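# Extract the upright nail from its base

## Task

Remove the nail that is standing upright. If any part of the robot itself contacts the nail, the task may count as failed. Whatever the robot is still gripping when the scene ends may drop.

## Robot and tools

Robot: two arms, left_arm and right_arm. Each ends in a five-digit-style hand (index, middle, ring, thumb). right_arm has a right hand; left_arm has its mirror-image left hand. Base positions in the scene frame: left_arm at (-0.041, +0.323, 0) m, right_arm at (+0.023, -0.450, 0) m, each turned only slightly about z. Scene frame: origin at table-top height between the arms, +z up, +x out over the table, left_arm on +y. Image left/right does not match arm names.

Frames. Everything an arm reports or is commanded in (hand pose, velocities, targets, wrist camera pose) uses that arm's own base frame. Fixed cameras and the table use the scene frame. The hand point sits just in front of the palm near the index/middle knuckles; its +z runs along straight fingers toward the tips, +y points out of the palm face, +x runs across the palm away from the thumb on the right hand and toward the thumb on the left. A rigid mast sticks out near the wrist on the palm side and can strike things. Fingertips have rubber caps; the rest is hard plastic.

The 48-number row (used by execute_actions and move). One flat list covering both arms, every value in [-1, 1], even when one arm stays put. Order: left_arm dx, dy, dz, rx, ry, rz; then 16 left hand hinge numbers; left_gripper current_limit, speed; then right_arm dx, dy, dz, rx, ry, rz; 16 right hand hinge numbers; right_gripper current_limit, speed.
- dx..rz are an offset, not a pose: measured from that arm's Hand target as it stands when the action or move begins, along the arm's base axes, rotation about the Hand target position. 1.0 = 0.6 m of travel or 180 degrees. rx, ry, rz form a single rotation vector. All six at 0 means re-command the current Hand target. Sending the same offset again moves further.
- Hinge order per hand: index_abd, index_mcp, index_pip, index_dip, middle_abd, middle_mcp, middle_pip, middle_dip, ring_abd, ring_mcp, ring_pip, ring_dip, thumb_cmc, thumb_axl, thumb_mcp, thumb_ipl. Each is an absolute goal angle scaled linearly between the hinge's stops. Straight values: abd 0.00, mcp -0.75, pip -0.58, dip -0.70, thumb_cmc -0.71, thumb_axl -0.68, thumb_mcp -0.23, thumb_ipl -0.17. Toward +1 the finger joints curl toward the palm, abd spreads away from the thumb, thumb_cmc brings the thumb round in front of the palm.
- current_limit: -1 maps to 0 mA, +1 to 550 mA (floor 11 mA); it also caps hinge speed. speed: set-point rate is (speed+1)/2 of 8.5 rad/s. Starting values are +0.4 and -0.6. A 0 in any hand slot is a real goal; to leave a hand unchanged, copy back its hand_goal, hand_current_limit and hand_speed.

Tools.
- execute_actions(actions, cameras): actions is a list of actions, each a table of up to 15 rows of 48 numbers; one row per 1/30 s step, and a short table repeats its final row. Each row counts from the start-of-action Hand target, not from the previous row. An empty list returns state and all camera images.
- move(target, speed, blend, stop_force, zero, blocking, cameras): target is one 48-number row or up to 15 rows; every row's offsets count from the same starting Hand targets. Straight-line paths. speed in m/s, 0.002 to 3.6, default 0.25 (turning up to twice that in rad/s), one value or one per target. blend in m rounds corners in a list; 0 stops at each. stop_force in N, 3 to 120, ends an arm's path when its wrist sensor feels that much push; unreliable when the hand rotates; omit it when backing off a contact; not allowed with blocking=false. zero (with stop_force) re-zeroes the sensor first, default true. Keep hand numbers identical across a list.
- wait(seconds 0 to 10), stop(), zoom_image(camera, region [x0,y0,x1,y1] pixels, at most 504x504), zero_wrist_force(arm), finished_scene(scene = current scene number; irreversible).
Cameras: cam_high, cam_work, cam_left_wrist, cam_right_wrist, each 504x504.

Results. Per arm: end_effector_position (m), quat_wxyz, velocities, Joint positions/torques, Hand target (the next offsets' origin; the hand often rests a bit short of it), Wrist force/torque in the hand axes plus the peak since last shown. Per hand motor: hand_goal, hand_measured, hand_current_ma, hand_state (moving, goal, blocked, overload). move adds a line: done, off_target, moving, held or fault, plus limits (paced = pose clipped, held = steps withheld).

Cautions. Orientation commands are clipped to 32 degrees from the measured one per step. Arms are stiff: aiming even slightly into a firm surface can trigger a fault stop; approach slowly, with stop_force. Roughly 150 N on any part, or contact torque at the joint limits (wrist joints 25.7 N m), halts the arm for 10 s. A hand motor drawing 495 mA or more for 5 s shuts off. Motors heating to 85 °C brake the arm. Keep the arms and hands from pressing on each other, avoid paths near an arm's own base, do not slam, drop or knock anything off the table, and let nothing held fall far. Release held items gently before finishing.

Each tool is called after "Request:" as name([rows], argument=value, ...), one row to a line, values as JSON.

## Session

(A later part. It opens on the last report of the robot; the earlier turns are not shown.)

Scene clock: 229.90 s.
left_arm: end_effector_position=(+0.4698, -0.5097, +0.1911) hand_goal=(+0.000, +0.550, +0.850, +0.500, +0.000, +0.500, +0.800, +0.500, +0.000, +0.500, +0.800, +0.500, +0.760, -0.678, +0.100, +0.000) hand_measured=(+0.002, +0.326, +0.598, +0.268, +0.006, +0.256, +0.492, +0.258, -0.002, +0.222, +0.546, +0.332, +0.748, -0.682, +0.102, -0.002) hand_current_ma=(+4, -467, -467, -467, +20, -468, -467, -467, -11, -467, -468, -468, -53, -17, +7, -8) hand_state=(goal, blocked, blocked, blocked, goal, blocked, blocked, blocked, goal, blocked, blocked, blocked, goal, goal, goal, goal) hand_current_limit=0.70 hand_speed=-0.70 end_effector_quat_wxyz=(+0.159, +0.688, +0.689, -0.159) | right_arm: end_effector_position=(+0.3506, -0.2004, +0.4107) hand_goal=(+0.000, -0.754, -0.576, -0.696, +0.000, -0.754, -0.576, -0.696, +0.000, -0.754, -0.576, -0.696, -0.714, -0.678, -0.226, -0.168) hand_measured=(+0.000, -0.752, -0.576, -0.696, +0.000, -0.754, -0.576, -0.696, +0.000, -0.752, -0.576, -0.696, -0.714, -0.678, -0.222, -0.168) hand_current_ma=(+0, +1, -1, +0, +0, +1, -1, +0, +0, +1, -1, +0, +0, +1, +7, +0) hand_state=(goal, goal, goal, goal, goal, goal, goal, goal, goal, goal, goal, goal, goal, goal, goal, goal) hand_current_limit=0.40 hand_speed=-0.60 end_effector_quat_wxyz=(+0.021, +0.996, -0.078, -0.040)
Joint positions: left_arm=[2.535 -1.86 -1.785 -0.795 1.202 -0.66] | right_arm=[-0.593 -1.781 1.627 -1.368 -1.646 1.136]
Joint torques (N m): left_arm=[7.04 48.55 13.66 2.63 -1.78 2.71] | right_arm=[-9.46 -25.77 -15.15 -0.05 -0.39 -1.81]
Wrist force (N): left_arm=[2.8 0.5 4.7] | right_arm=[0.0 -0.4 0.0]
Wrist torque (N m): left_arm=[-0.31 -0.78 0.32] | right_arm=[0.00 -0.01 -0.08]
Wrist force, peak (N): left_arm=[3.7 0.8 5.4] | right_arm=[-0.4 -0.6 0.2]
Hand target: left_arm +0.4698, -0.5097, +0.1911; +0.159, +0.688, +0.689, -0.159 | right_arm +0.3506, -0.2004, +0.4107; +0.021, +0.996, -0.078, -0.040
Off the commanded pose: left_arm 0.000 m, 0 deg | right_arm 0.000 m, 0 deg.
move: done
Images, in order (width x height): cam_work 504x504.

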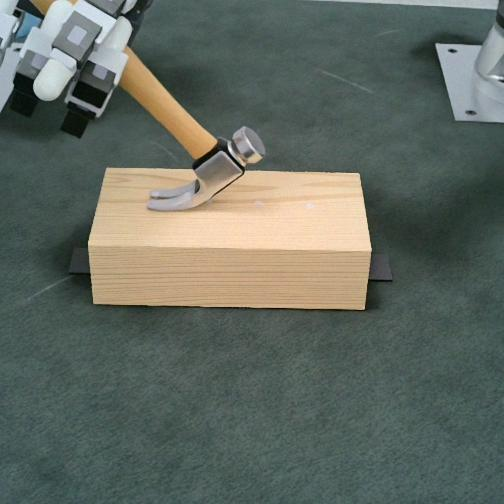

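Request:
move([
  [0,-0.032,0,0,0,0, 0,0.55,0.85,0.5,0,0.5,0.8,0.5,0,0.5,0.8,0.5,0.76,-0.677,0.1,-0.0,0.7,-0.7, 0,0,0,0,0,0, 0,-0.754,-0.576,-0.696,0,-0.754,-0.576,-0.696,0,-0.754,-0.576,-0.696,-0.714,-0.678,-0.226,-0.168,0.4,-0.6],
], speed=0.015, stop_force=7, cameras=["cam_work","cam_high"])

Request:
zoom_image(camera="cam_work", region=[130, 160, 210, 220])

Scene clock: 232.47 s.
left_arm: end_effector_position=(+0.4698, -0.5270, +0.1910) hand_goal=(+0.000, +0.550, +0.850, +0.500, +0.000, +0.500, +0.800, +0.500, +0.000, +0.500, +0.800, +0.500, +0.760, -0.678, +0.100, +0.000) hand_measured=(+0.010, +0.338, +0.598, +0.268, +0.006, +0.260, +0.492, +0.258, +0.000, +0.216, +0.546, +0.338, +0.748, -0.682, +0.102, -0.002) hand_current_ma=(+37, -467, -467, -467, +24, -468, -467, -468, +3, -467, -468, -468, -53, -17, +7, -8) hand_state=(goal, blocked, blocked, blocked, goal, blocked, blocked, blocked, goal, blocked, blocked, blocked, goal, goal, goal, goal) hand_current_limit=0.70 hand_speed=-0.70 end_effector_quat_wxyz=(+0.159, +0.688, +0.690, -0.159) | right_arm: end_effector_position=(+0.3506, -0.2004, +0.4107) hand_goal=(+0.000, -0.754, -0.576, -0.696, +0.000, -0.754, -0.576, -0.696, +0.000, -0.754, -0.576, -0.696, -0.714, -0.678, -0.226, -0.168) hand_measured=(+0.000, -0.752, -0.576, -0.696, +0.000, -0.754, -0.576, -0.696, +0.000, -0.752, -0.576, -0.696, -0.714, -0.678, -0.222, -0.168) hand_current_ma=(+0, +1, -1, +0, +0, +1, -1, +0, +0, +1, -1, +0, +0, +1, +7, +0) hand_state=(goal, goal, goal, goal, goal, goal, goal, goal, goal, goal, goal, goal, goal, goal, goal, goal) hand_current_limit=0.40 hand_speed=-0.60 end_effector_quat_wxyz=(+0.021, +0.996, -0.078, -0.040)
Joint positions: left_arm=[2.51 -1.89 -1.747 -0.794 1.209 -0.685] | right_arm=[-0.593 -1.781 1.627 -1.368 -1.646 1.136]
Joint torques (N m): left_arm=[5.45 50.83 15.15 3.15 -2.42 2.45] | right_arm=[-9.79 -24.78 -15.73 -0.2 -0.41 -1.7]
Wrist force (N): left_arm=[6.3 2.0 4.4] | right_arm=[0.2 -0.5 -0.3]
Wrist torque (N m): left_arm=[-0.28 -0.55 0.54] | right_arm=[-0.01 -0.02 -0.07]
Wrist force, peak (N): left_arm=[11.6 3.0 6.6] | right_arm=[0.4 -0.7 -0.1]
Hand target: left_arm +0.4698, -0.5270, +0.1910; +0.159, +0.688, +0.690, -0.159 (not the last commanded pose) | right_arm +0.3506, -0.2004, +0.4107; +0.021, +0.996, -0.078, -0.040
Off the commanded pose: left_arm 0.002 m, 0 deg | right_arm 0.000 m, 0 deg.
move: contact (left_arm)
Images, in order (width x height): cam_high 504x504, cam_work 504x504.

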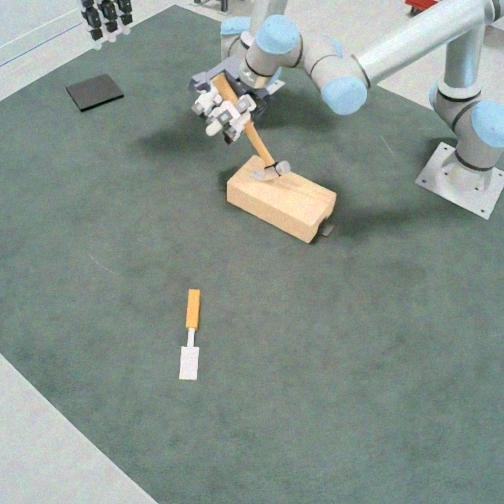

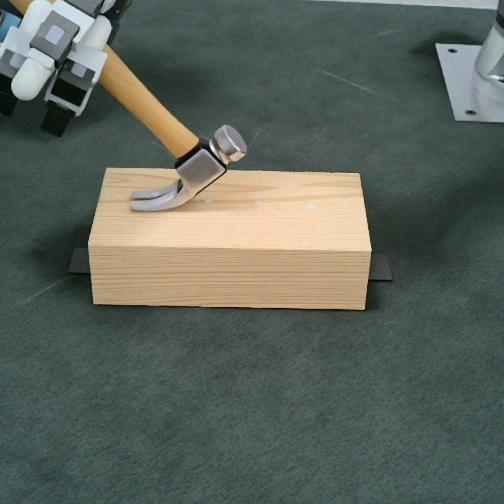

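Scaled by 6.300 from the camera's 504x504 image, which has a finer 720x720 frame.

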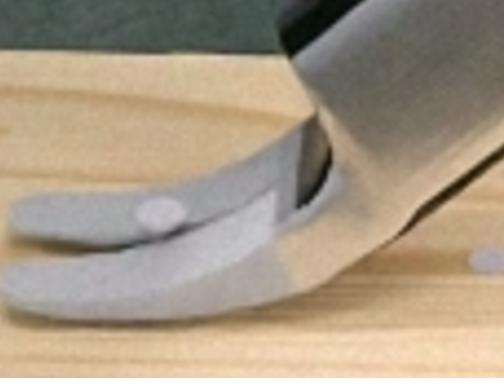

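Request:
move([
  [0,0.0377,0.0272,-0.0556,0,0, 0,0.55,0.85,0.5,0,0.5,0.8,0.5,0,0.5,0.8,0.5,0.76,-0.677,0.1,-0.0,0.75,-0.7, 0,0,0,0,0,0, 0,-0.754,-0.576,-0.696,0,-0.754,-0.576,-0.696,0,-0.754,-0.576,-0.696,-0.714,-0.678,-0.226,-0.168,0.4,-0.6],
], speed=0.04, stop_force=40, cameras=["cam_work"])

Request:
zoom_image(camera="cam_work", region=[120, 140, 220, 220])

Scene clock: 237.30 s.
left_arm: end_effector_position=(+0.4698, -0.5043, +0.2073) hand_goal=(+0.000, +0.550, +0.850, +0.500, +0.000, +0.500, +0.800, +0.500, +0.000, +0.500, +0.800, +0.500, +0.760, -0.678, +0.100, +0.000) hand_measured=(+0.010, +0.338, +0.598, +0.272, +0.006, +0.260, +0.492, +0.258, +0.000, +0.216, +0.546, +0.340, +0.748, -0.682, +0.102, -0.002) hand_current_ma=(+37, -481, -481, -481, +24, -481, -481, -481, +3, -481, -481, -481, -53, -17, +7, -8) hand_state=(goal, blocked, blocked, blocked, goal, blocked, blocked, blocked, goal, blocked, blocked, blocked, goal, goal, goal, goal) hand_current_limit=0.75 hand_speed=-0.70 end_effector_quat_wxyz=(+0.219, +0.672, +0.673, -0.219) | right_arm: end_effector_position=(+0.3506, -0.2004, +0.4107) hand_goal=(+0.000, -0.754, -0.576, -0.696, +0.000, -0.754, -0.576, -0.696, +0.000, -0.754, -0.576, -0.696, -0.714, -0.678, -0.226, -0.168) hand_measured=(+0.000, -0.752, -0.576, -0.696, +0.000, -0.754, -0.576, -0.696, +0.000, -0.752, -0.576, -0.696, -0.714, -0.678, -0.222, -0.168) hand_current_ma=(+0, +1, -1, +0, +0, +1, -1, +0, +0, +1, -1, +0, +0, +1, +7, +0) hand_state=(goal, goal, goal, goal, goal, goal, goal, goal, goal, goal, goal, goal, goal, goal, goal, goal) hand_current_limit=0.40 hand_speed=-0.60 end_effector_quat_wxyz=(+0.021, +0.996, -0.078, -0.040)
Joint positions: left_arm=[2.599 -1.812 -1.877 -0.664 1.043 -0.643] | right_arm=[-0.593 -1.781 1.627 -1.368 -1.646 1.136]
Joint torques (N m): left_arm=[-9.35 26.57 37.78 2.53 0.7 -2.59] | right_arm=[-9.04 -24.96 -15.49 -0.28 0.1 -1.86]
Wrist force (N): left_arm=[4.9 1.1 6.1] | right_arm=[0.3 -0.2 -0.4]
Wrist torque (N m): left_arm=[-0.37 -1.08 0.36] | right_arm=[0.03 -0.04 -0.05]
Wrist force, peak (N): left_arm=[9.2 2.1 11.4] | right_arm=[0.3 -0.8 -0.3]
Hand target: left_arm +0.4698, -0.5043, +0.2073; +0.219, +0.672, +0.673, -0.219 | right_arm +0.3506, -0.2004, +0.4107; +0.021, +0.996, -0.078, -0.040
Off the commanded pose: left_arm 0.000 m, 0 deg | right_arm 0.000 m, 0 deg.
move: done
Images, in order (width x height): cam_work 504x504.

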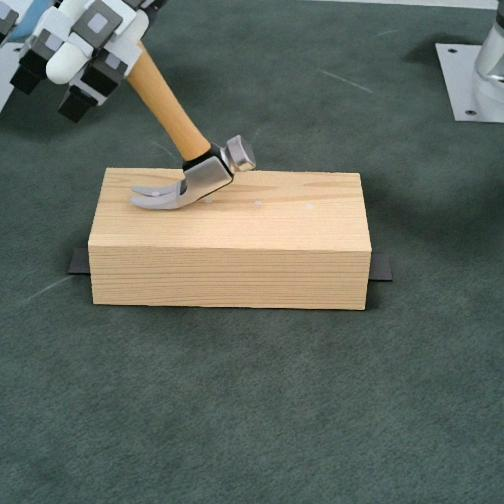

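Scaled by 5.040 from the camera's 504x504 image, which has a finer 720x720 frame.

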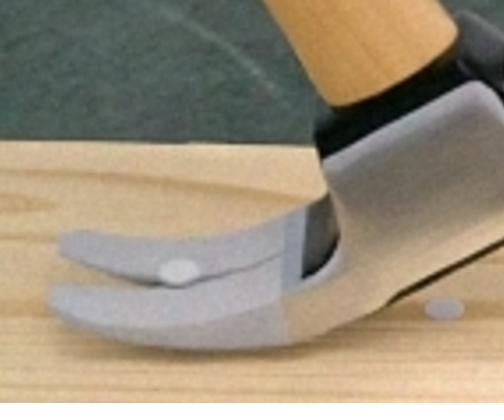

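Request:
move([
  [0,0.042,0.0228,-0.0556,0,0, 0,0.55,0.85,0.5,0,0.5,0.8,0.5,0,0.5,0.8,0.5,0.76,-0.677,0.1,-0.0,0.78,-0.7, 0,0,0,0,0,0, 0,-0.754,-0.576,-0.696,0,-0.754,-0.576,-0.696,0,-0.754,-0.576,-0.696,-0.714,-0.678,-0.226,-0.168,0.4,-0.6],
], speed=0.03, stop_force=50, cameras=["cam_work"])

Request:
zoom_image(camera="cam_work", region=[120, 140, 220, 220])

Scene clock: 241.83 s.
left_arm: end_effector_position=(+0.4698, -0.4791, +0.2210) hand_goal=(+0.000, +0.550, +0.850, +0.500, +0.000, +0.500, +0.800, +0.500, +0.000, +0.500, +0.800, +0.500, +0.760, -0.678, +0.100, +0.000) hand_measured=(+0.030, +0.310, +0.598, +0.288, +0.010, +0.260, +0.492, +0.268, +0.006, +0.202, +0.546, +0.450, +0.748, -0.682, +0.102, -0.002) hand_current_ma=(+120, -490, -489, -489, +39, -489, -489, -489, +25, -490, -490, -237, -53, -17, +7, -8) hand_state=(blocked, blocked, blocked, blocked, goal, blocked, blocked, blocked, goal, blocked, blocked, blocked, goal, goal, goal, goal) hand_current_limit=0.78 hand_speed=-0.70 end_effector_quat_wxyz=(+0.277, +0.650, +0.651, -0.277) | right_arm: end_effector_position=(+0.3506, -0.2004, +0.4107) hand_goal=(+0.000, -0.754, -0.576, -0.696, +0.000, -0.754, -0.576, -0.696, +0.000, -0.754, -0.576, -0.696, -0.714, -0.678, -0.226, -0.168) hand_measured=(+0.000, -0.752, -0.576, -0.696, +0.000, -0.754, -0.576, -0.696, +0.000, -0.752, -0.576, -0.696, -0.714, -0.678, -0.222, -0.168) hand_current_ma=(+0, +1, -1, +0, +0, +1, -1, +0, +0, +1, -1, +0, +0, +1, +7, +0) hand_state=(goal, goal, goal, goal, goal, goal, goal, goal, goal, goal, goal, goal, goal, goal, goal, goal) hand_current_limit=0.40 hand_speed=-0.60 end_effector_quat_wxyz=(+0.021, +0.996, -0.078, -0.040)
Joint positions: left_arm=[2.699 -1.751 -2 -0.543 0.863 -0.601] | right_arm=[-0.593 -1.781 1.627 -1.368 -1.646 1.136]
Joint torques (N m): left_arm=[-9.73 39.3 52.05 8.13 -2.47 -1.81] | right_arm=[-10.22 -23.99 -14.57 -0.4 0.53 -1.67]
Wrist force (N): left_arm=[24.3 2.5 22.5] | right_arm=[-0.2 -0.6 0.1]
Wrist torque (N m): left_arm=[-1.07 -1.88 1.28] | right_arm=[-0.07 0.01 -0.09]
Wrist force, peak (N): left_arm=[27.5 3.4 25.8] | right_arm=[-0.3 -1.0 0.0]
Hand target: left_arm +0.4698, -0.4791, +0.2210; +0.277, +0.650, +0.651, -0.277 | right_arm +0.3506, -0.2004, +0.4107; +0.021, +0.996, -0.078, -0.040
Off the commanded pose: left_arm 0.000 m, 0 deg | right_arm 0.000 m, 0 deg.
move: done
Images, in order (width x height): cam_work 504x504.

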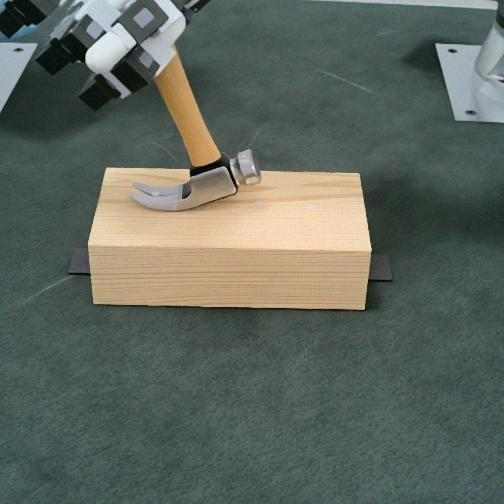

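Scaled by 5.040 from the camera's 504x504 image, which has a finer 720x720 frame.

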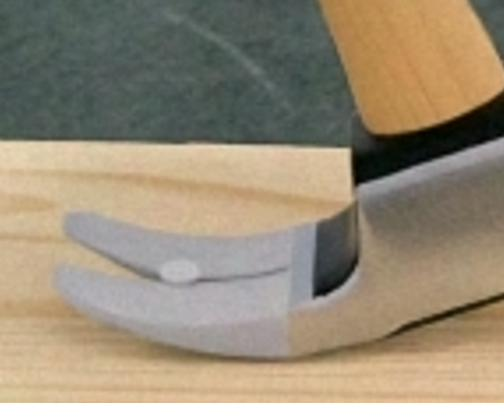

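Request:
move([
  [0,0.0447,0.0103,-0.0556,0,0, 0,0.6,0.85,0.6,0,0.55,0.8,0.6,0,0.55,0.8,0.65,0.76,-0.677,0.1,-0.0,0.78,-0.7, 0,0,0,0,0,0, 0,-0.754,-0.576,-0.696,0,-0.754,-0.576,-0.696,0,-0.754,-0.576,-0.696,-0.714,-0.678,-0.226,-0.168,0.4,-0.6],
], speed=0.03, stop_force=50, cameras=["cam_work"])

Request:
zoom_image(camera="cam_work", region=[120, 130, 220, 220])

Scene clock: 246.93 s.
left_arm: end_effector_position=(+0.4698, -0.4561, +0.2263) hand_goal=(+0.000, +0.600, +0.850, +0.600, +0.000, +0.550, +0.800, +0.600, +0.000, +0.550, +0.800, +0.650, +0.760, -0.678, +0.100, +0.000) hand_measured=(+0.000, +0.294, +0.600, +0.298, -0.014, +0.250, +0.488, +0.284, -0.014, +0.284, +0.672, +0.650, +0.748, -0.682, +0.102, -0.002) hand_current_ma=(+3, -489, -489, -489, -54, -490, -489, -489, -56, -489, -489, +3, -53, -17, +7, -8) hand_state=(goal, blocked, blocked, blocked, goal, blocked, blocked, blocked, goal, blocked, blocked, goal, goal, goal, goal, goal) hand_current_limit=0.78 hand_speed=-0.70 end_effector_quat_wxyz=(+0.324, +0.628, +0.629, -0.325) | right_arm: end_effector_position=(+0.3506, -0.2004, +0.4107) hand_goal=(+0.000, -0.754, -0.576, -0.696, +0.000, -0.754, -0.576, -0.696, +0.000, -0.754, -0.576, -0.696, -0.714, -0.678, -0.226, -0.168) hand_measured=(+0.000, -0.752, -0.576, -0.696, +0.000, -0.754, -0.576, -0.696, +0.000, -0.752, -0.576, -0.696, -0.714, -0.678, -0.222, -0.168) hand_current_ma=(+0, +1, -1, +0, +0, +1, -1, +0, +0, +1, -1, +0, +0, +1, +7, +0) hand_state=(goal, goal, goal, goal, goal, goal, goal, goal, goal, goal, goal, goal, goal, goal, goal, goal) hand_current_limit=0.40 hand_speed=-0.60 end_effector_quat_wxyz=(+0.021, +0.996, -0.078, -0.040)
Joint positions: left_arm=[2.792 -1.723 -2.103 -0.435 0.698 -0.564] | right_arm=[-0.593 -1.781 1.627 -1.368 -1.646 1.136]
Joint torques (N m): left_arm=[5.59 7.07 16.52 0.15 3.93 -3.37] | right_arm=[-9.65 -24.11 -15.16 -0.63 1.09 -1.42]
Wrist force (N): left_arm=[-34.4 5.7 19.9] | right_arm=[0.0 -0.7 -0.1]
Wrist torque (N m): left_arm=[-0.27 0.40 -2.18] | right_arm=[-0.06 -0.01 -0.09]
Wrist force, peak (N): left_arm=[-39.5 7.0 21.9] | right_arm=[-0.1 -1.0 -0.1]
Hand target: left_arm +0.4698, -0.4562, +0.2263; +0.324, +0.628, +0.629, -0.325 (not the last commanded pose) | right_arm +0.3506, -0.2004, +0.4107; +0.021, +0.996, -0.078, -0.040
Off the commanded pose: left_arm 0.004 m, 1 deg | right_arm 0.000 m, 0 deg.
move: contact (left_arm)
Images, in order (width x height): cam_work 504x504.

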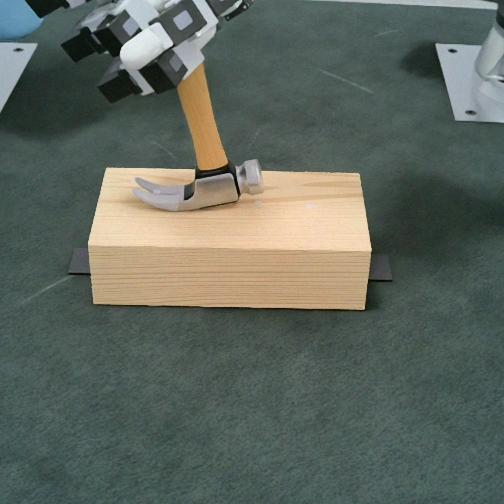

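Scaled by 5.040 from the camera's 504x504 image, which has a finer 720x720 frame.

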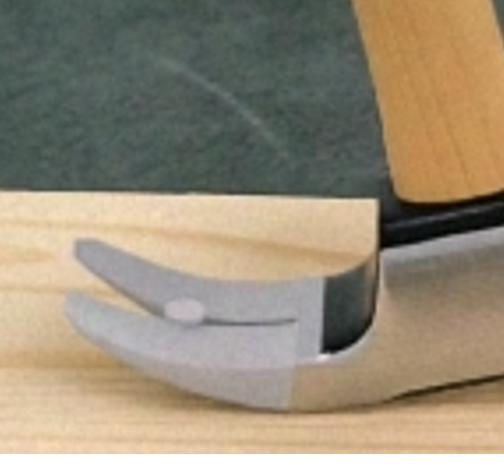

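Request:
move([
  [0,0.0463,0.0125,-0.0556,0,0, 0,0.6,0.85,0.6,0,0.55,0.8,0.6,0,0.55,0.8,0.65,0.76,-0.677,0.1,-0.0,0.78,-0.7, 0,0,0,0,0,0, 0,-0.754,-0.576,-0.696,0,-0.754,-0.576,-0.696,0,-0.754,-0.576,-0.696,-0.714,-0.678,-0.226,-0.168,0.4,-0.6],
], speed=0.03, stop_force=50, cameras=["cam_work"])

Request:
zoom_image(camera="cam_work", region=[120, 130, 220, 220])

Scene clock: 253.00 s.
left_arm: end_effector_position=(+0.4698, -0.4284, +0.2339) hand_goal=(+0.000, +0.600, +0.850, +0.600, +0.000, +0.550, +0.800, +0.600, +0.000, +0.550, +0.800, +0.650, +0.760, -0.678, +0.100, +0.000) hand_measured=(-0.004, +0.294, +0.600, +0.302, -0.014, +0.252, +0.488, +0.284, -0.018, +0.282, +0.672, +0.652, +0.748, -0.682, +0.102, -0.002) hand_current_ma=(-13, -490, -489, -489, -55, -489, -489, -490, -69, -489, -489, +10, -53, -17, +7, -8) hand_state=(goal, blocked, blocked, blocked, goal, blocked, blocked, blocked, goal, blocked, blocked, goal, goal, goal, goal, goal) hand_current_limit=0.78 hand_speed=-0.70 end_effector_quat_wxyz=(+0.378, +0.597, +0.598, -0.378) | right_arm: end_effector_position=(+0.3506, -0.2004, +0.4107) hand_goal=(+0.000, -0.754, -0.576, -0.696, +0.000, -0.754, -0.576, -0.696, +0.000, -0.754, -0.576, -0.696, -0.714, -0.678, -0.226, -0.168) hand_measured=(+0.000, -0.752, -0.576, -0.696, +0.000, -0.754, -0.576, -0.696, +0.000, -0.752, -0.576, -0.696, -0.714, -0.678, -0.222, -0.168) hand_current_ma=(+0, +1, -1, +0, +0, +1, -1, +0, +0, +1, -1, +0, +0, +1, +7, +0) hand_state=(goal, goal, goal, goal, goal, goal, goal, goal, goal, goal, goal, goal, goal, goal, goal, goal) hand_current_limit=0.40 hand_speed=-0.60 end_effector_quat_wxyz=(+0.021, +0.996, -0.078, -0.040)
Joint positions: left_arm=[2.903 -1.711 -2.208 -0.33 0.499 -0.519] | right_arm=[-0.593 -1.781 1.627 -1.368 -1.646 1.136]
Joint torques (N m): left_arm=[0.45 4.8 18.73 -1.92 5.41 -3.15] | right_arm=[-9.29 -24.55 -15 -0.5 1.22 -1.42]
Wrist force (N): left_arm=[-26.3 -1.2 6.1] | right_arm=[-0.1 -0.3 -0.1]
Wrist torque (N m): left_arm=[-0.09 -0.15 -1.73] | right_arm=[0.00 0.01 -0.08]
Wrist force, peak (N): left_arm=[-40.3 2.0 27.8] | right_arm=[0.0 -0.8 -0.1]
Hand target: left_arm +0.4698, -0.4284, +0.2338; +0.378, +0.597, +0.598, -0.378 | right_arm +0.3506, -0.2004, +0.4107; +0.021, +0.996, -0.078, -0.040
Off the commanded pose: left_arm 0.000 m, 0 deg | right_arm 0.000 m, 0 deg.
move: done
Images, in order (width x height): cam_work 504x504.

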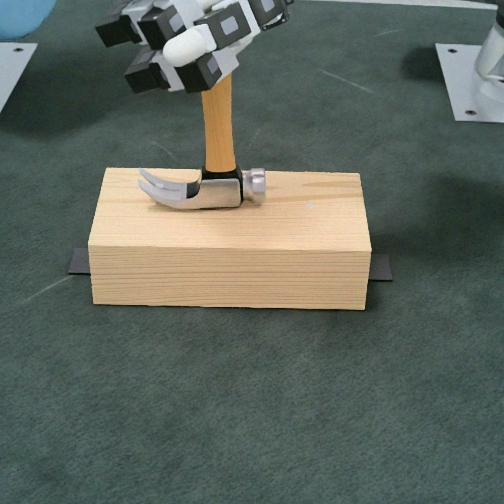

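Scaled by 5.040 from the camera's 504x504 image, which has a finer 720x720 frame.

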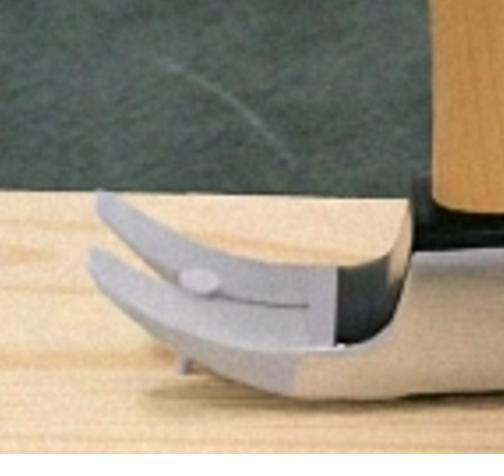

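Request:
move([
  [0,0.0243,0.0098,-0.0278,0,0, 0,0.6,0.85,0.6,0,0.55,0.8,0.6,0,0.55,0.8,0.75,0.76,-0.677,0.1,-0.0,0.78,-0.7, 0,0,0,0,0,0, 0,-0.754,-0.576,-0.696,0,-0.754,-0.576,-0.696,0,-0.754,-0.576,-0.696,-0.714,-0.678,-0.226,-0.168,0.4,-0.6],
], speed=0.03, stop_force=60, cameras=["cam_work","cam_high"])

Request:
zoom_image(camera="cam_work", region=[120, 130, 280, 230])

Request:
zoom_image(camera="cam_high", region=[200, 50, 320, 200])

Scene clock: 257.20 s.
left_arm: end_effector_position=(+0.4698, -0.4138, +0.2397) hand_goal=(+0.000, +0.600, +0.850, +0.600, +0.000, +0.550, +0.800, +0.600, +0.000, +0.550, +0.800, +0.750, +0.760, -0.678, +0.100, +0.000) hand_measured=(+0.008, +0.306, +0.600, +0.302, -0.002, +0.258, +0.486, +0.284, -0.016, +0.282, +0.672, +0.666, +0.748, -0.682, +0.102, -0.002) hand_current_ma=(+36, -490, -489, -489, -4, -490, -489, -490, -64, -489, -490, -414, -53, -17, +7, -8) hand_state=(goal, blocked, blocked, blocked, goal, blocked, blocked, blocked, goal, blocked, blocked, blocked, goal, goal, goal, goal) hand_current_limit=0.78 hand_speed=-0.70 end_effector_quat_wxyz=(+0.404, +0.580, +0.581, -0.404) | right_arm: end_effector_position=(+0.3506, -0.2004, +0.4107) hand_goal=(+0.000, -0.754, -0.576, -0.696, +0.000, -0.754, -0.576, -0.696, +0.000, -0.754, -0.576, -0.696, -0.714, -0.678, -0.226, -0.168) hand_measured=(+0.000, -0.752, -0.576, -0.696, +0.000, -0.754, -0.576, -0.696, +0.000, -0.752, -0.576, -0.696, -0.714, -0.678, -0.222, -0.168) hand_current_ma=(+0, +1, -1, +0, +0, +1, -1, +0, +0, +1, -1, +0, +0, +1, +7, +0) hand_state=(goal, goal, goal, goal, goal, goal, goal, goal, goal, goal, goal, goal, goal, goal, goal, goal) hand_current_limit=0.40 hand_speed=-0.60 end_effector_quat_wxyz=(+0.021, +0.996, -0.078, -0.040)
Joint positions: left_arm=[2.959 -1.709 -2.252 -0.296 0.398 -0.491] | right_arm=[-0.593 -1.781 1.627 -1.368 -1.646 1.136]
Joint torques (N m): left_arm=[-9.32 34.52 33.41 2.19 -0.35 -2.16] | right_arm=[-9.23 -24.57 -15.22 -0.82 1.16 -1.51]
Wrist force (N): left_arm=[6.2 0.9 1.9] | right_arm=[0.1 -0.6 0.1]
Wrist torque (N m): left_arm=[-0.02 -0.79 0.15] | right_arm=[-0.05 -0.02 -0.07]
Wrist force, peak (N): left_arm=[-28.0 -1.2 5.8] | right_arm=[-0.1 -0.8 -0.3]
Hand target: left_arm +0.4698, -0.4138, +0.2397; +0.404, +0.580, +0.581, -0.404 | right_arm +0.3506, -0.2004, +0.4107; +0.021, +0.996, -0.078, -0.040
Off the commanded pose: left_arm 0.000 m, 0 deg | right_arm 0.000 m, 0 deg.
move: done
Images, in order (width x height): cam_high 504x504, cam_work 504x504.

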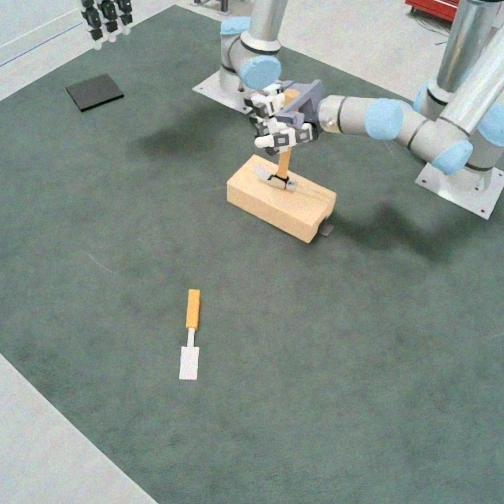

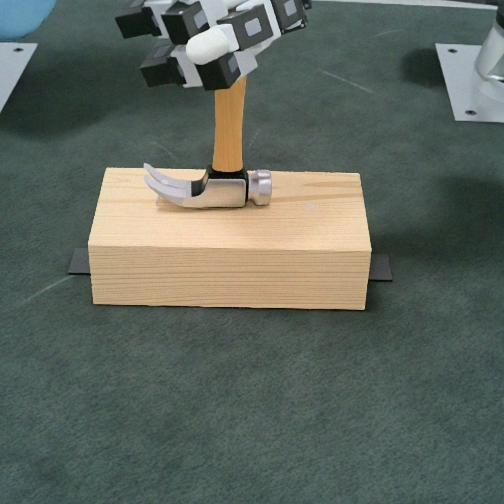

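Scaled by 3.150 from the camera's 504x504 image, which has a finer 720x720 frame.

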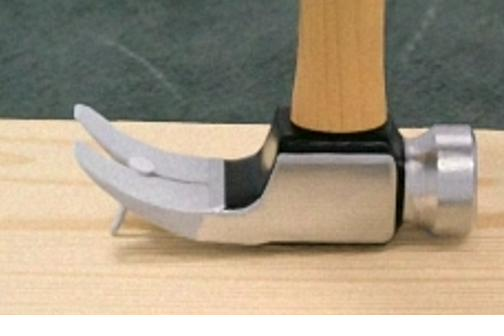

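Scaled by 3.360 from the camera's 504x504 image, which has a finer 720x720 frame.

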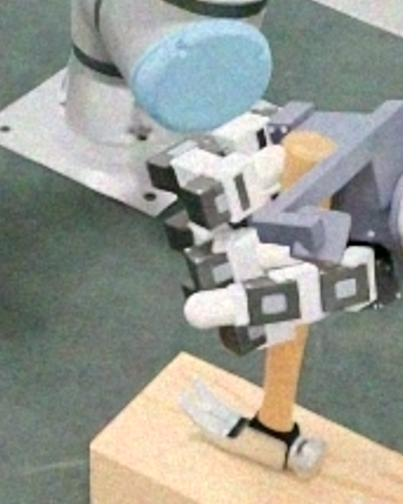

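Request:
move([
  [0,0,0.06,0,0,0, 0,0.6,0.85,0.6,0,0.55,0.8,0.6,0,0.55,0.8,0.75,0.76,-0.677,0.1,-0.0,0.78,-0.7, 0,0,0,0,0,0, 0,-0.754,-0.576,-0.696,0,-0.754,-0.576,-0.696,0,-0.754,-0.576,-0.696,-0.714,-0.678,-0.226,-0.168,0.4,-0.6],
], speed=0.03, stop_force=50, cameras=["cam_work"])

Request:
zoom_image(camera="cam_work", region=[120, 110, 280, 220])

Scene clock: 260.70 s.
left_arm: end_effector_position=(+0.4698, -0.4138, +0.2757) hand_goal=(+0.000, +0.600, +0.850, +0.600, +0.000, +0.550, +0.800, +0.600, +0.000, +0.550, +0.800, +0.750, +0.760, -0.678, +0.100, +0.000) hand_measured=(+0.008, +0.306, +0.600, +0.302, -0.002, +0.258, +0.486, +0.284, -0.016, +0.282, +0.672, +0.666, +0.748, -0.682, +0.102, -0.002) hand_current_ma=(+36, -490, -490, -489, -4, -490, -490, -489, -64, -489, -489, -414, -53, -17, +7, -8) hand_state=(goal, blocked, blocked, blocked, goal, blocked, blocked, blocked, goal, blocked, blocked, blocked, goal, goal, goal, goal) hand_current_limit=0.78 hand_speed=-0.70 end_effector_quat_wxyz=(+0.404, +0.580, +0.581, -0.404) | right_arm: end_effector_position=(+0.3506, -0.2004, +0.4107) hand_goal=(+0.000, -0.754, -0.576, -0.696, +0.000, -0.754, -0.576, -0.696, +0.000, -0.754, -0.576, -0.696, -0.714, -0.678, -0.226, -0.168) hand_measured=(+0.000, -0.752, -0.576, -0.696, +0.000, -0.754, -0.576, -0.696, +0.000, -0.752, -0.576, -0.696, -0.714, -0.678, -0.222, -0.168) hand_current_ma=(+0, +1, -1, +0, +0, +1, -1, +0, +0, +1, -1, +0, +0, +1, +7, +0) hand_state=(goal, goal, goal, goal, goal, goal, goal, goal, goal, goal, goal, goal, goal, goal, goal, goal) hand_current_limit=0.40 hand_speed=-0.60 end_effector_quat_wxyz=(+0.021, +0.996, -0.078, -0.040)
Joint positions: left_arm=[2.959 -1.635 -2.21 -0.411 0.398 -0.491] | right_arm=[-0.593 -1.781 1.627 -1.368 -1.646 1.136]
Joint torques (N m): left_arm=[6.63 13.85 10.93 5.39 -3.16 -1.17] | right_arm=[-9.89 -24.29 -16.23 -1.05 1.12 -1.6]
Wrist force (N): left_arm=[5.3 0.7 0.9] | right_arm=[0.0 -0.3 0.0]
Wrist torque (N m): left_arm=[0.03 -0.78 0.15] | right_arm=[-0.02 0.00 -0.07]
Wrist force, peak (N): left_arm=[6.7 0.9 2.0] | right_arm=[0.2 -0.8 -0.1]
Hand target: left_arm +0.4698, -0.4138, +0.2757; +0.404, +0.580, +0.581, -0.404 | right_arm +0.3506, -0.2004, +0.4107; +0.021, +0.996, -0.078, -0.040
Off the commanded pose: left_arm 0.000 m, 0 deg | right_arm 0.000 m, 0 deg.
move: done
Images, in order (width x height): cam_work 504x504.

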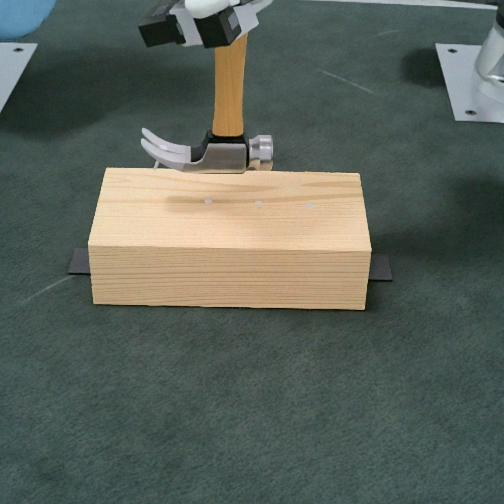

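Scaled by 3.150 from the camera's 504x504 image, which has a finer 720x720 frame.

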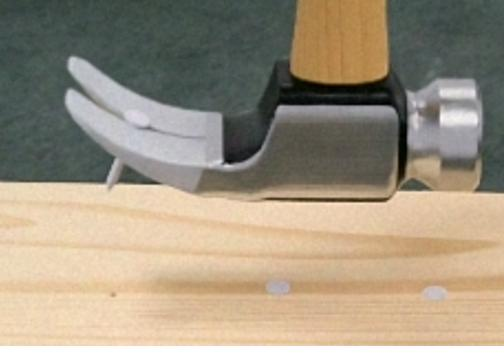

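Request:
move([
  [0.023,0.4267,0,0,0,0, 0,0.6,0.85,0.6,0,0.55,0.8,0.6,0,0.55,0.8,0.75,0.76,-0.677,0.1,-0.0,0.78,-0.7, 0,0,0,0,0,0, 0,-0.754,-0.576,-0.696,0,-0.754,-0.576,-0.696,0,-0.754,-0.576,-0.696,-0.714,-0.678,-0.226,-0.168,0.4,-0.6],
  [0.023,0.4267,-0.15,0,0,0, 0,0.6,0.85,0.6,0,0.55,0.8,0.6,0,0.55,0.8,0.75,0.76,-0.677,0.1,-0.0,0.78,-0.7, 0,0,0,0,0,0, 0,-0.754,-0.576,-0.696,0,-0.754,-0.576,-0.696,0,-0.754,-0.576,-0.696,-0.714,-0.678,-0.226,-0.168,0.4,-0.6],
], speed=0.08, cameras=["cam_work","cam_high"])

Request:
zoom_image(camera="cam_high", region=[280, 120, 430, 270])

Scene clock: 273.57 s.
left_arm: end_effector_position=(+0.4835, -0.1578, +0.1857) hand_goal=(+0.000, +0.600, +0.850, +0.600, +0.000, +0.550, +0.800, +0.600, +0.000, +0.550, +0.800, +0.750, +0.760, -0.678, +0.100, +0.000) hand_measured=(+0.008, +0.308, +0.600, +0.302, +0.000, +0.258, +0.486, +0.284, -0.016, +0.282, +0.672, +0.666, +0.748, -0.682, +0.102, -0.002) hand_current_ma=(+36, -489, -489, -489, -3, -489, -489, -490, -64, -490, -489, -414, -53, -17, +7, -8) hand_state=(goal, blocked, blocked, blocked, goal, blocked, blocked, blocked, goal, blocked, blocked, blocked, goal, goal, goal, goal) hand_current_limit=0.78 hand_speed=-0.70 end_effector_quat_wxyz=(+0.404, +0.580, +0.581, -0.404) | right_arm: end_effector_position=(+0.3506, -0.2004, +0.4107) hand_goal=(+0.000, -0.754, -0.576, -0.696, +0.000, -0.754, -0.576, -0.696, +0.000, -0.754, -0.576, -0.696, -0.714, -0.678, -0.226, -0.168) hand_measured=(+0.000, -0.752, -0.576, -0.696, +0.000, -0.754, -0.576, -0.696, +0.000, -0.752, -0.576, -0.696, -0.714, -0.678, -0.222, -0.168) hand_current_ma=(+0, +1, -1, +0, +0, +1, -1, +0, +0, +1, -1, +0, +0, +1, +7, +0) hand_state=(goal, goal, goal, goal, goal, goal, goal, goal, goal, goal, goal, goal, goal, goal, goal, goal) hand_current_limit=0.40 hand_speed=-0.60 end_effector_quat_wxyz=(+0.021, +0.996, -0.078, -0.040)
Joint positions: left_arm=[3.604 -1.554 -2.195 -1.84 0.574 0.959] | right_arm=[-0.593 -1.781 1.627 -1.368 -1.646 1.136]
Joint torques (N m): left_arm=[-8.6 29.29 33.81 1.56 -2.74 -2.25] | right_arm=[-9.63 -23.72 -15.97 -1.13 1.36 -1.45]
Wrist force (N): left_arm=[5.5 0.9 1.1] | right_arm=[0.0 -0.3 -0.1]
Wrist torque (N m): left_arm=[0.02 -0.79 0.27] | right_arm=[-0.01 -0.01 -0.07]
Wrist force, peak (N): left_arm=[6.8 0.6 1.6] | right_arm=[-0.1 -0.7 0.4]
Hand target: left_arm +0.4836, -0.1578, +0.1857; +0.404, +0.580, +0.581, -0.404 | right_arm +0.3506, -0.2004, +0.4107; +0.021, +0.996, -0.078, -0.040
Off the commanded pose: left_arm 0.000 m, 0 deg | right_arm 0.000 m, 0 deg.
move: done
Images, in order (width x height): cam_high 504x504, cam_work 504x504.

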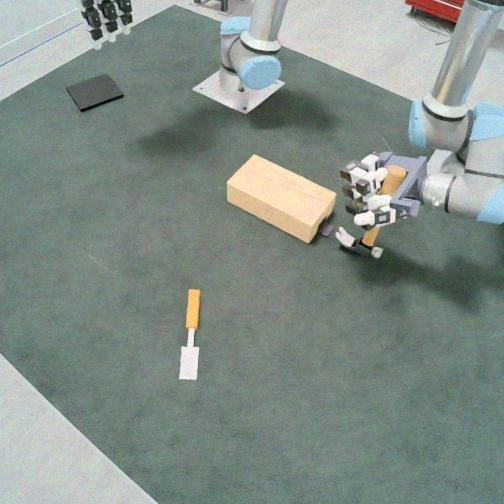

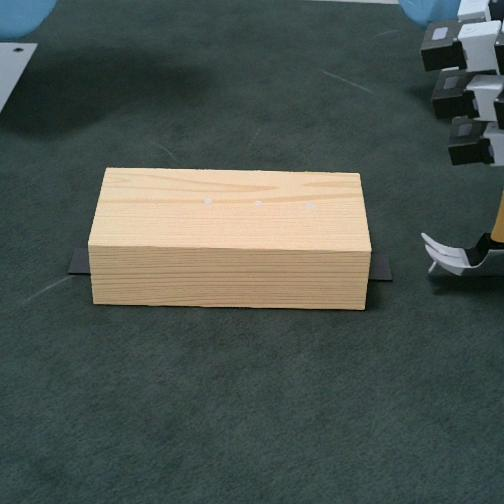

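Scaled by 3.360 from the camera's 504x504 image, which has a finer 720x720 frame.

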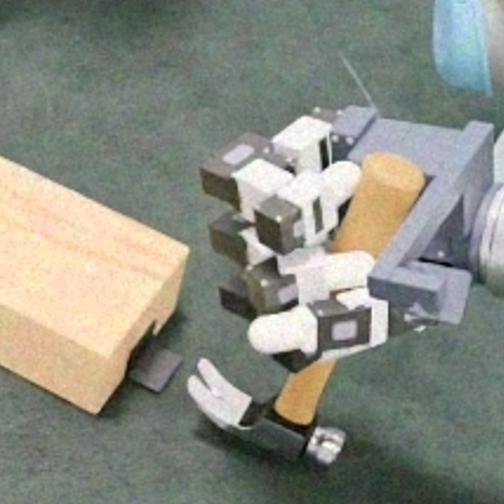

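Request:
move([
  [0.143,0.0223,-0.0867,0.0197,0.1778,0.0808, 0,0.6,0.85,0.6,0,0.55,0.8,0.6,0,0.55,0.8,0.75,0.76,-0.677,0.1,-0.0,0.78,-0.7, 0,0,0,0,0,0, 0,-0.754,-0.576,-0.696,0,-0.754,-0.576,-0.696,0,-0.754,-0.576,-0.696,-0.714,-0.678,-0.226,-0.168,0.4,-0.6],
], speed=0.07, cameras=["cam_high"])

Request:
zoom_image(camera="cam_high", region=[300, 150, 450, 300])

Scene clock: 279.00 s.
left_arm: end_effector_position=(+0.5694, -0.1444, +0.1337) hand_goal=(+0.000, +0.600, +0.850, +0.600, +0.000, +0.550, +0.800, +0.600, +0.000, +0.550, +0.800, +0.750, +0.760, -0.678, +0.100, +0.000) hand_measured=(+0.008, +0.308, +0.600, +0.302, +0.000, +0.258, +0.486, +0.284, -0.016, +0.282, +0.672, +0.666, +0.748, -0.682, +0.102, -0.002) hand_current_ma=(+36, -489, -489, -489, -3, -489, -489, -489, -64, -490, -490, -414, -53, -17, +7, -8) hand_state=(goal, blocked, blocked, blocked, goal, blocked, blocked, blocked, goal, blocked, blocked, blocked, goal, goal, goal, goal) hand_current_limit=0.78 hand_speed=-0.70 end_effector_quat_wxyz=(+0.258, +0.381, +0.749, -0.476) | right_arm: end_effector_position=(+0.3506, -0.2004, +0.4107) hand_goal=(+0.000, -0.754, -0.576, -0.696, +0.000, -0.754, -0.576, -0.696, +0.000, -0.754, -0.576, -0.696, -0.714, -0.678, -0.226, -0.168) hand_measured=(+0.000, -0.752, -0.576, -0.696, +0.000, -0.754, -0.576, -0.696, +0.000, -0.752, -0.576, -0.696, -0.714, -0.678, -0.222, -0.168) hand_current_ma=(+0, +1, -1, +0, +0, +1, -1, +0, +0, +1, -1, +0, +0, +1, +7, +0) hand_state=(goal, goal, goal, goal, goal, goal, goal, goal, goal, goal, goal, goal, goal, goal, goal, goal) hand_current_limit=0.40 hand_speed=-0.60 end_effector_quat_wxyz=(+0.021, +0.996, -0.078, -0.040)
Joint positions: left_arm=[3.476 -1.79 -1.985 -1.527 0.521 0.053] | right_arm=[-0.593 -1.781 1.627 -1.368 -1.646 1.136]
Joint torques (N m): left_arm=[5.95 42.44 10.57 0.09 -1.94 1.95] | right_arm=[-9.23 -23.91 -15.08 -1.12 1.37 -1.34]
Wrist force (N): left_arm=[4.5 3.7 1.5] | right_arm=[0.1 -0.7 -0.1]
Wrist torque (N m): left_arm=[0.26 -0.76 0.41] | right_arm=[-0.05 -0.02 -0.07]
Wrist force, peak (N): left_arm=[4.8 4.6 1.6] | right_arm=[0.3 -0.7 0.1]
Hand target: left_arm +0.5694, -0.1444, +0.1337; +0.258, +0.381, +0.749, -0.476 | right_arm +0.3506, -0.2004, +0.4107; +0.021, +0.996, -0.078, -0.040
Off the commanded pose: left_arm 0.000 m, 0 deg | right_arm 0.000 m, 0 deg.
move: done
Images, in order (width x height): cam_high 504x504.

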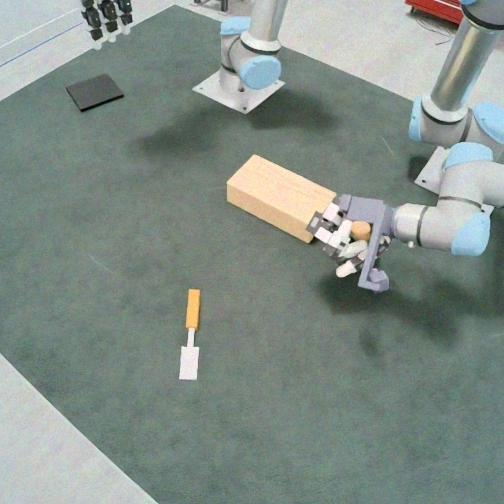

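Scaled by 3.360 from the camera's 504x504 image, which has a finer 720x720 frame.

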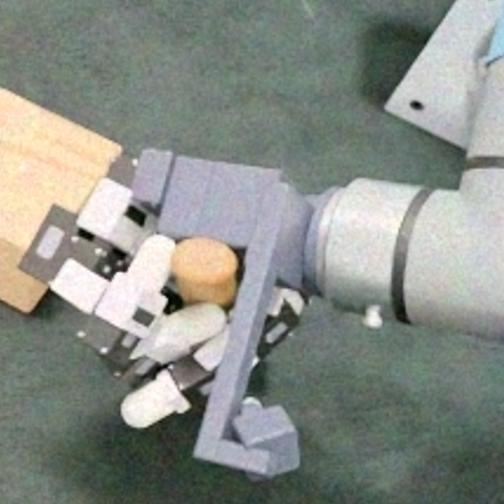

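Request:
move([
  [0.065,0.0577,-0.146,0.0197,0.1778,0.0808, 0,0.6,0.85,0.6,0,0.55,0.8,0.6,0,0.55,0.8,0.75,0.76,-0.677,0.1,-0.0,0.78,-0.7, 0,0,0,0,0,0, 0,-0.754,-0.576,-0.696,0,-0.754,-0.576,-0.696,0,-0.754,-0.576,-0.696,-0.714,-0.678,-0.226,-0.168,0.4,-0.6],
], speed=0.07, stop_force=15, cameras=["cam_high","cam_left_wrist"])

Request:
zoom_image(camera="cam_high", region=[300, 180, 450, 330])

Scene clock: 285.40 s.
left_arm: end_effector_position=(+0.6084, -0.1098, +0.0461) hand_goal=(+0.000, +0.600, +0.850, +0.600, +0.000, +0.550, +0.800, +0.600, +0.000, +0.550, +0.800, +0.750, +0.760, -0.678, +0.100, +0.000) hand_measured=(+0.008, +0.312, +0.596, +0.302, +0.000, +0.258, +0.484, +0.284, -0.016, +0.282, +0.672, +0.672, +0.750, -0.682, +0.102, -0.002) hand_current_ma=(+36, -489, -490, -489, -3, -489, -490, -490, -64, -489, -490, -386, -47, -17, +7, -8) hand_state=(goal, blocked, blocked, blocked, goal, blocked, blocked, blocked, goal, blocked, blocked, blocked, goal, goal, goal, goal) hand_current_limit=0.78 hand_speed=-0.70 end_effector_quat_wxyz=(+0.087, +0.147, +0.847, -0.503) | right_arm: end_effector_position=(+0.3506, -0.2004, +0.4107) hand_goal=(+0.000, -0.754, -0.576, -0.696, +0.000, -0.754, -0.576, -0.696, +0.000, -0.754, -0.576, -0.696, -0.714, -0.678, -0.226, -0.168) hand_measured=(+0.000, -0.752, -0.576, -0.696, +0.000, -0.754, -0.576, -0.696, +0.000, -0.752, -0.576, -0.696, -0.714, -0.678, -0.222, -0.168) hand_current_ma=(+0, +1, -1, +0, +0, +1, -1, +0, +0, +1, -1, +0, +0, +1, +7, +0) hand_state=(goal, goal, goal, goal, goal, goal, goal, goal, goal, goal, goal, goal, goal, goal, goal, goal) hand_current_limit=0.40 hand_speed=-0.60 end_effector_quat_wxyz=(+0.021, +0.996, -0.078, -0.040)
Joint positions: left_arm=[3.447 -2.068 -1.781 -1.368 0.577 -0.644] | right_arm=[-0.593 -1.781 1.627 -1.368 -1.646 1.136]
Joint torques (N m): left_arm=[0.35 49.68 7.28 0.36 -2.04 1.81] | right_arm=[-8.83 -24.7 -15.64 -1.51 1.43 -1.29]
Wrist force (N): left_arm=[0.3 -1.0 -2.7] | right_arm=[0.0 -0.6 -0.2]
Wrist torque (N m): left_arm=[0.89 -0.18 -0.34] | right_arm=[-0.04 0.00 -0.08]
Wrist force, peak (N): left_arm=[4.0 6.2 2.1] | right_arm=[0.3 -0.8 0.2]
Hand target: left_arm +0.6084, -0.1098, +0.0461; +0.087, +0.147, +0.847, -0.503 | right_arm +0.3506, -0.2004, +0.4107; +0.021, +0.996, -0.078, -0.040
Off the commanded pose: left_arm 0.000 m, 0 deg | right_arm 0.000 m, 0 deg.
move: done
Images, in order (width x height): cam_high 504x504, cam_left_wrist 504x504.

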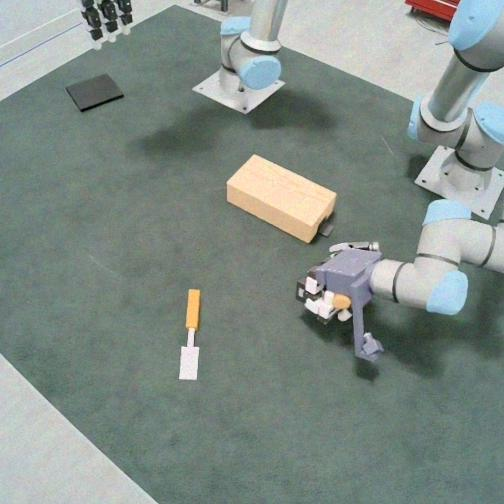

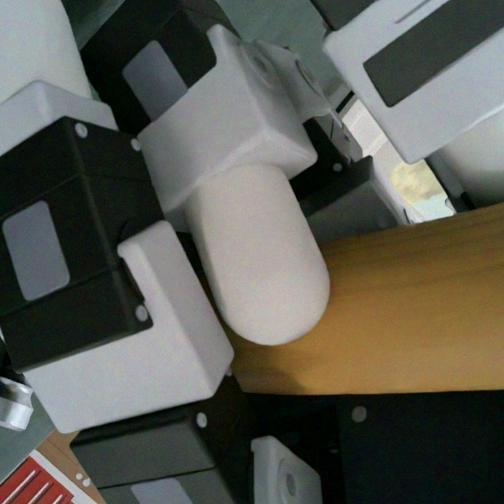

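Scaled by 3.360 from the camera's 504x504 image, which has a finer 720x720 frame.

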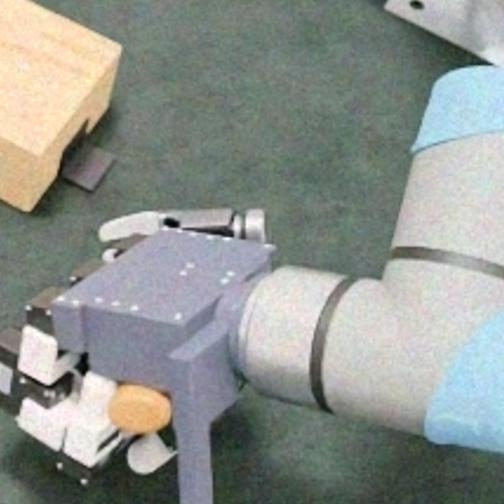

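Request:
move([
  [0,0,0.02,0,0,0, 0,0.2,0.5,0.15,0,0.2,0.5,0.15,0,0.2,0.5,0.15,0.76,-0.677,0.06,-0.12,0.6,-0.85, 0,0,0,0,0,0, 0,-0.754,-0.576,-0.696,0,-0.754,-0.576,-0.696,0,-0.754,-0.576,-0.696,-0.714,-0.678,-0.226,-0.168,0.4,-0.6],
  [0,0,0.035,0,0,0, 0,0.1,0.35,0.0,0,0.1,0.35,0.0,0,0.1,0.35,0.0,0.76,-0.677,0.06,-0.12,0.6,-0.85, 0,0,0,0,0,0, 0,-0.754,-0.576,-0.696,0,-0.754,-0.576,-0.696,0,-0.754,-0.576,-0.696,-0.714,-0.678,-0.226,-0.168,0.4,-0.6],
], speed=0.05, cameras=["cam_high","cam_left_wrist"])

Request:
zoom_image(camera="cam_high", region=[300, 180, 450, 330])

Scene clock: 288.13 s.
left_arm: end_effector_position=(+0.6084, -0.1098, +0.0671) hand_goal=(+0.000, +0.100, +0.350, +0.000, +0.000, +0.100, +0.350, +0.000, +0.000, +0.100, +0.350, +0.000, +0.760, -0.678, +0.060, -0.120) hand_measured=(+0.002, +0.098, +0.348, +0.002, -0.002, +0.114, +0.396, +0.036, -0.004, +0.102, +0.350, +0.002, +0.728, -0.686, +0.050, -0.122) hand_current_ma=(+6, -9, -11, +11, -4, +66, +219, +176, -17, +5, +3, +10, -157, -41, -56, -9) hand_state=(goal, goal, goal, goal, goal, goal, blocked, blocked, goal, goal, goal, goal, blocked, goal, goal, goal) hand_current_limit=0.60 hand_speed=-0.85 end_effector_quat_wxyz=(+0.087, +0.147, +0.847, -0.503) | right_arm: end_effector_position=(+0.3506, -0.2004, +0.4107) hand_goal=(+0.000, -0.754, -0.576, -0.696, +0.000, -0.754, -0.576, -0.696, +0.000, -0.754, -0.576, -0.696, -0.714, -0.678, -0.226, -0.168) hand_measured=(+0.000, -0.752, -0.576, -0.696, +0.000, -0.754, -0.576, -0.696, +0.000, -0.752, -0.576, -0.696, -0.714, -0.678, -0.222, -0.168) hand_current_ma=(+0, +1, -1, +0, +0, +1, -1, +0, +0, +1, -1, +0, +0, +1, +7, +0) hand_state=(goal, goal, goal, goal, goal, goal, goal, goal, goal, goal, goal, goal, goal, goal, goal, goal) hand_current_limit=0.40 hand_speed=-0.60 end_effector_quat_wxyz=(+0.021, +0.996, -0.078, -0.040)
Joint positions: left_arm=[3.448 -2.037 -1.764 -1.417 0.577 -0.644] | right_arm=[-0.593 -1.781 1.627 -1.368 -1.646 1.136]
Joint torques (N m): left_arm=[5.62 28.95 8.61 0.12 -2.42 2.27] | right_arm=[-8.69 -24.35 -17.31 -1.54 1.27 -1.51]
Wrist force (N): left_arm=[0.4 1.8 -0.4] | right_arm=[0.0 -0.5 0.0]
Wrist torque (N m): left_arm=[0.50 -0.36 -0.09] | right_arm=[-0.03 0.00 -0.08]
Wrist force, peak (N): left_arm=[2.6 5.0 1.6] | right_arm=[0.2 -0.8 0.0]
Hand target: left_arm +0.6084, -0.1098, +0.0671; +0.087, +0.147, +0.847, -0.503 | right_arm +0.3506, -0.2004, +0.4107; +0.021, +0.996, -0.078, -0.040
Off the commanded pose: left_arm 0.000 m, 0 deg | right_arm 0.000 m, 0 deg.
move: done
Images, in order (width x height): cam_high 504x504, cam_left_wrist 504x504.

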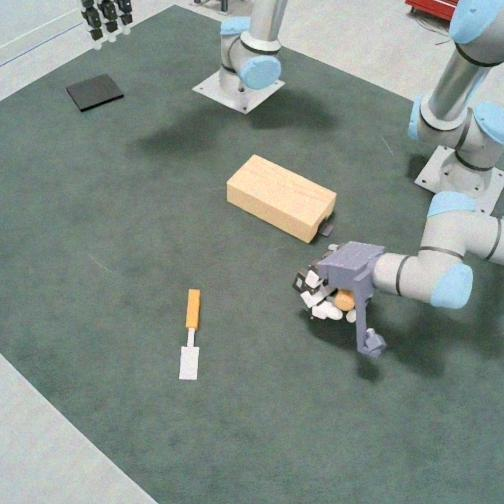

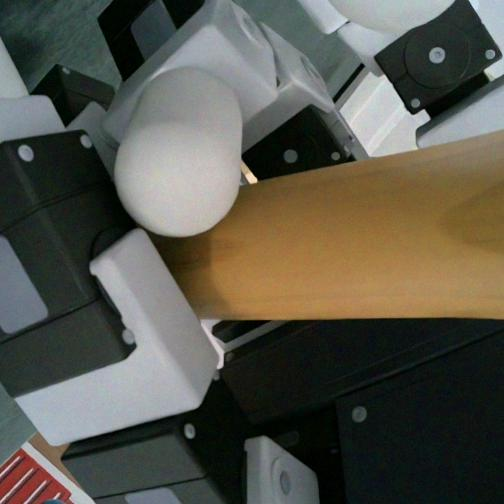

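Scaled by 3.360 from the camera's 504x504 image, which has a finer 720x720 frame.

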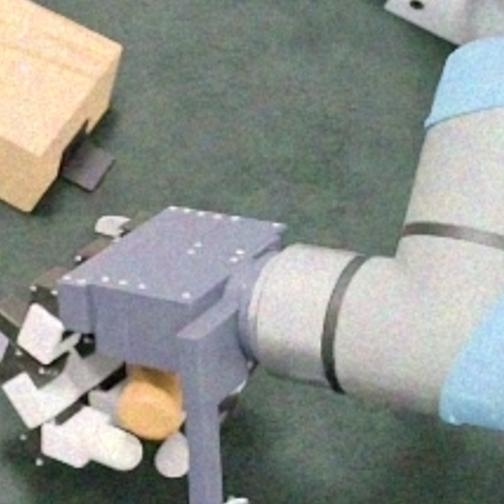

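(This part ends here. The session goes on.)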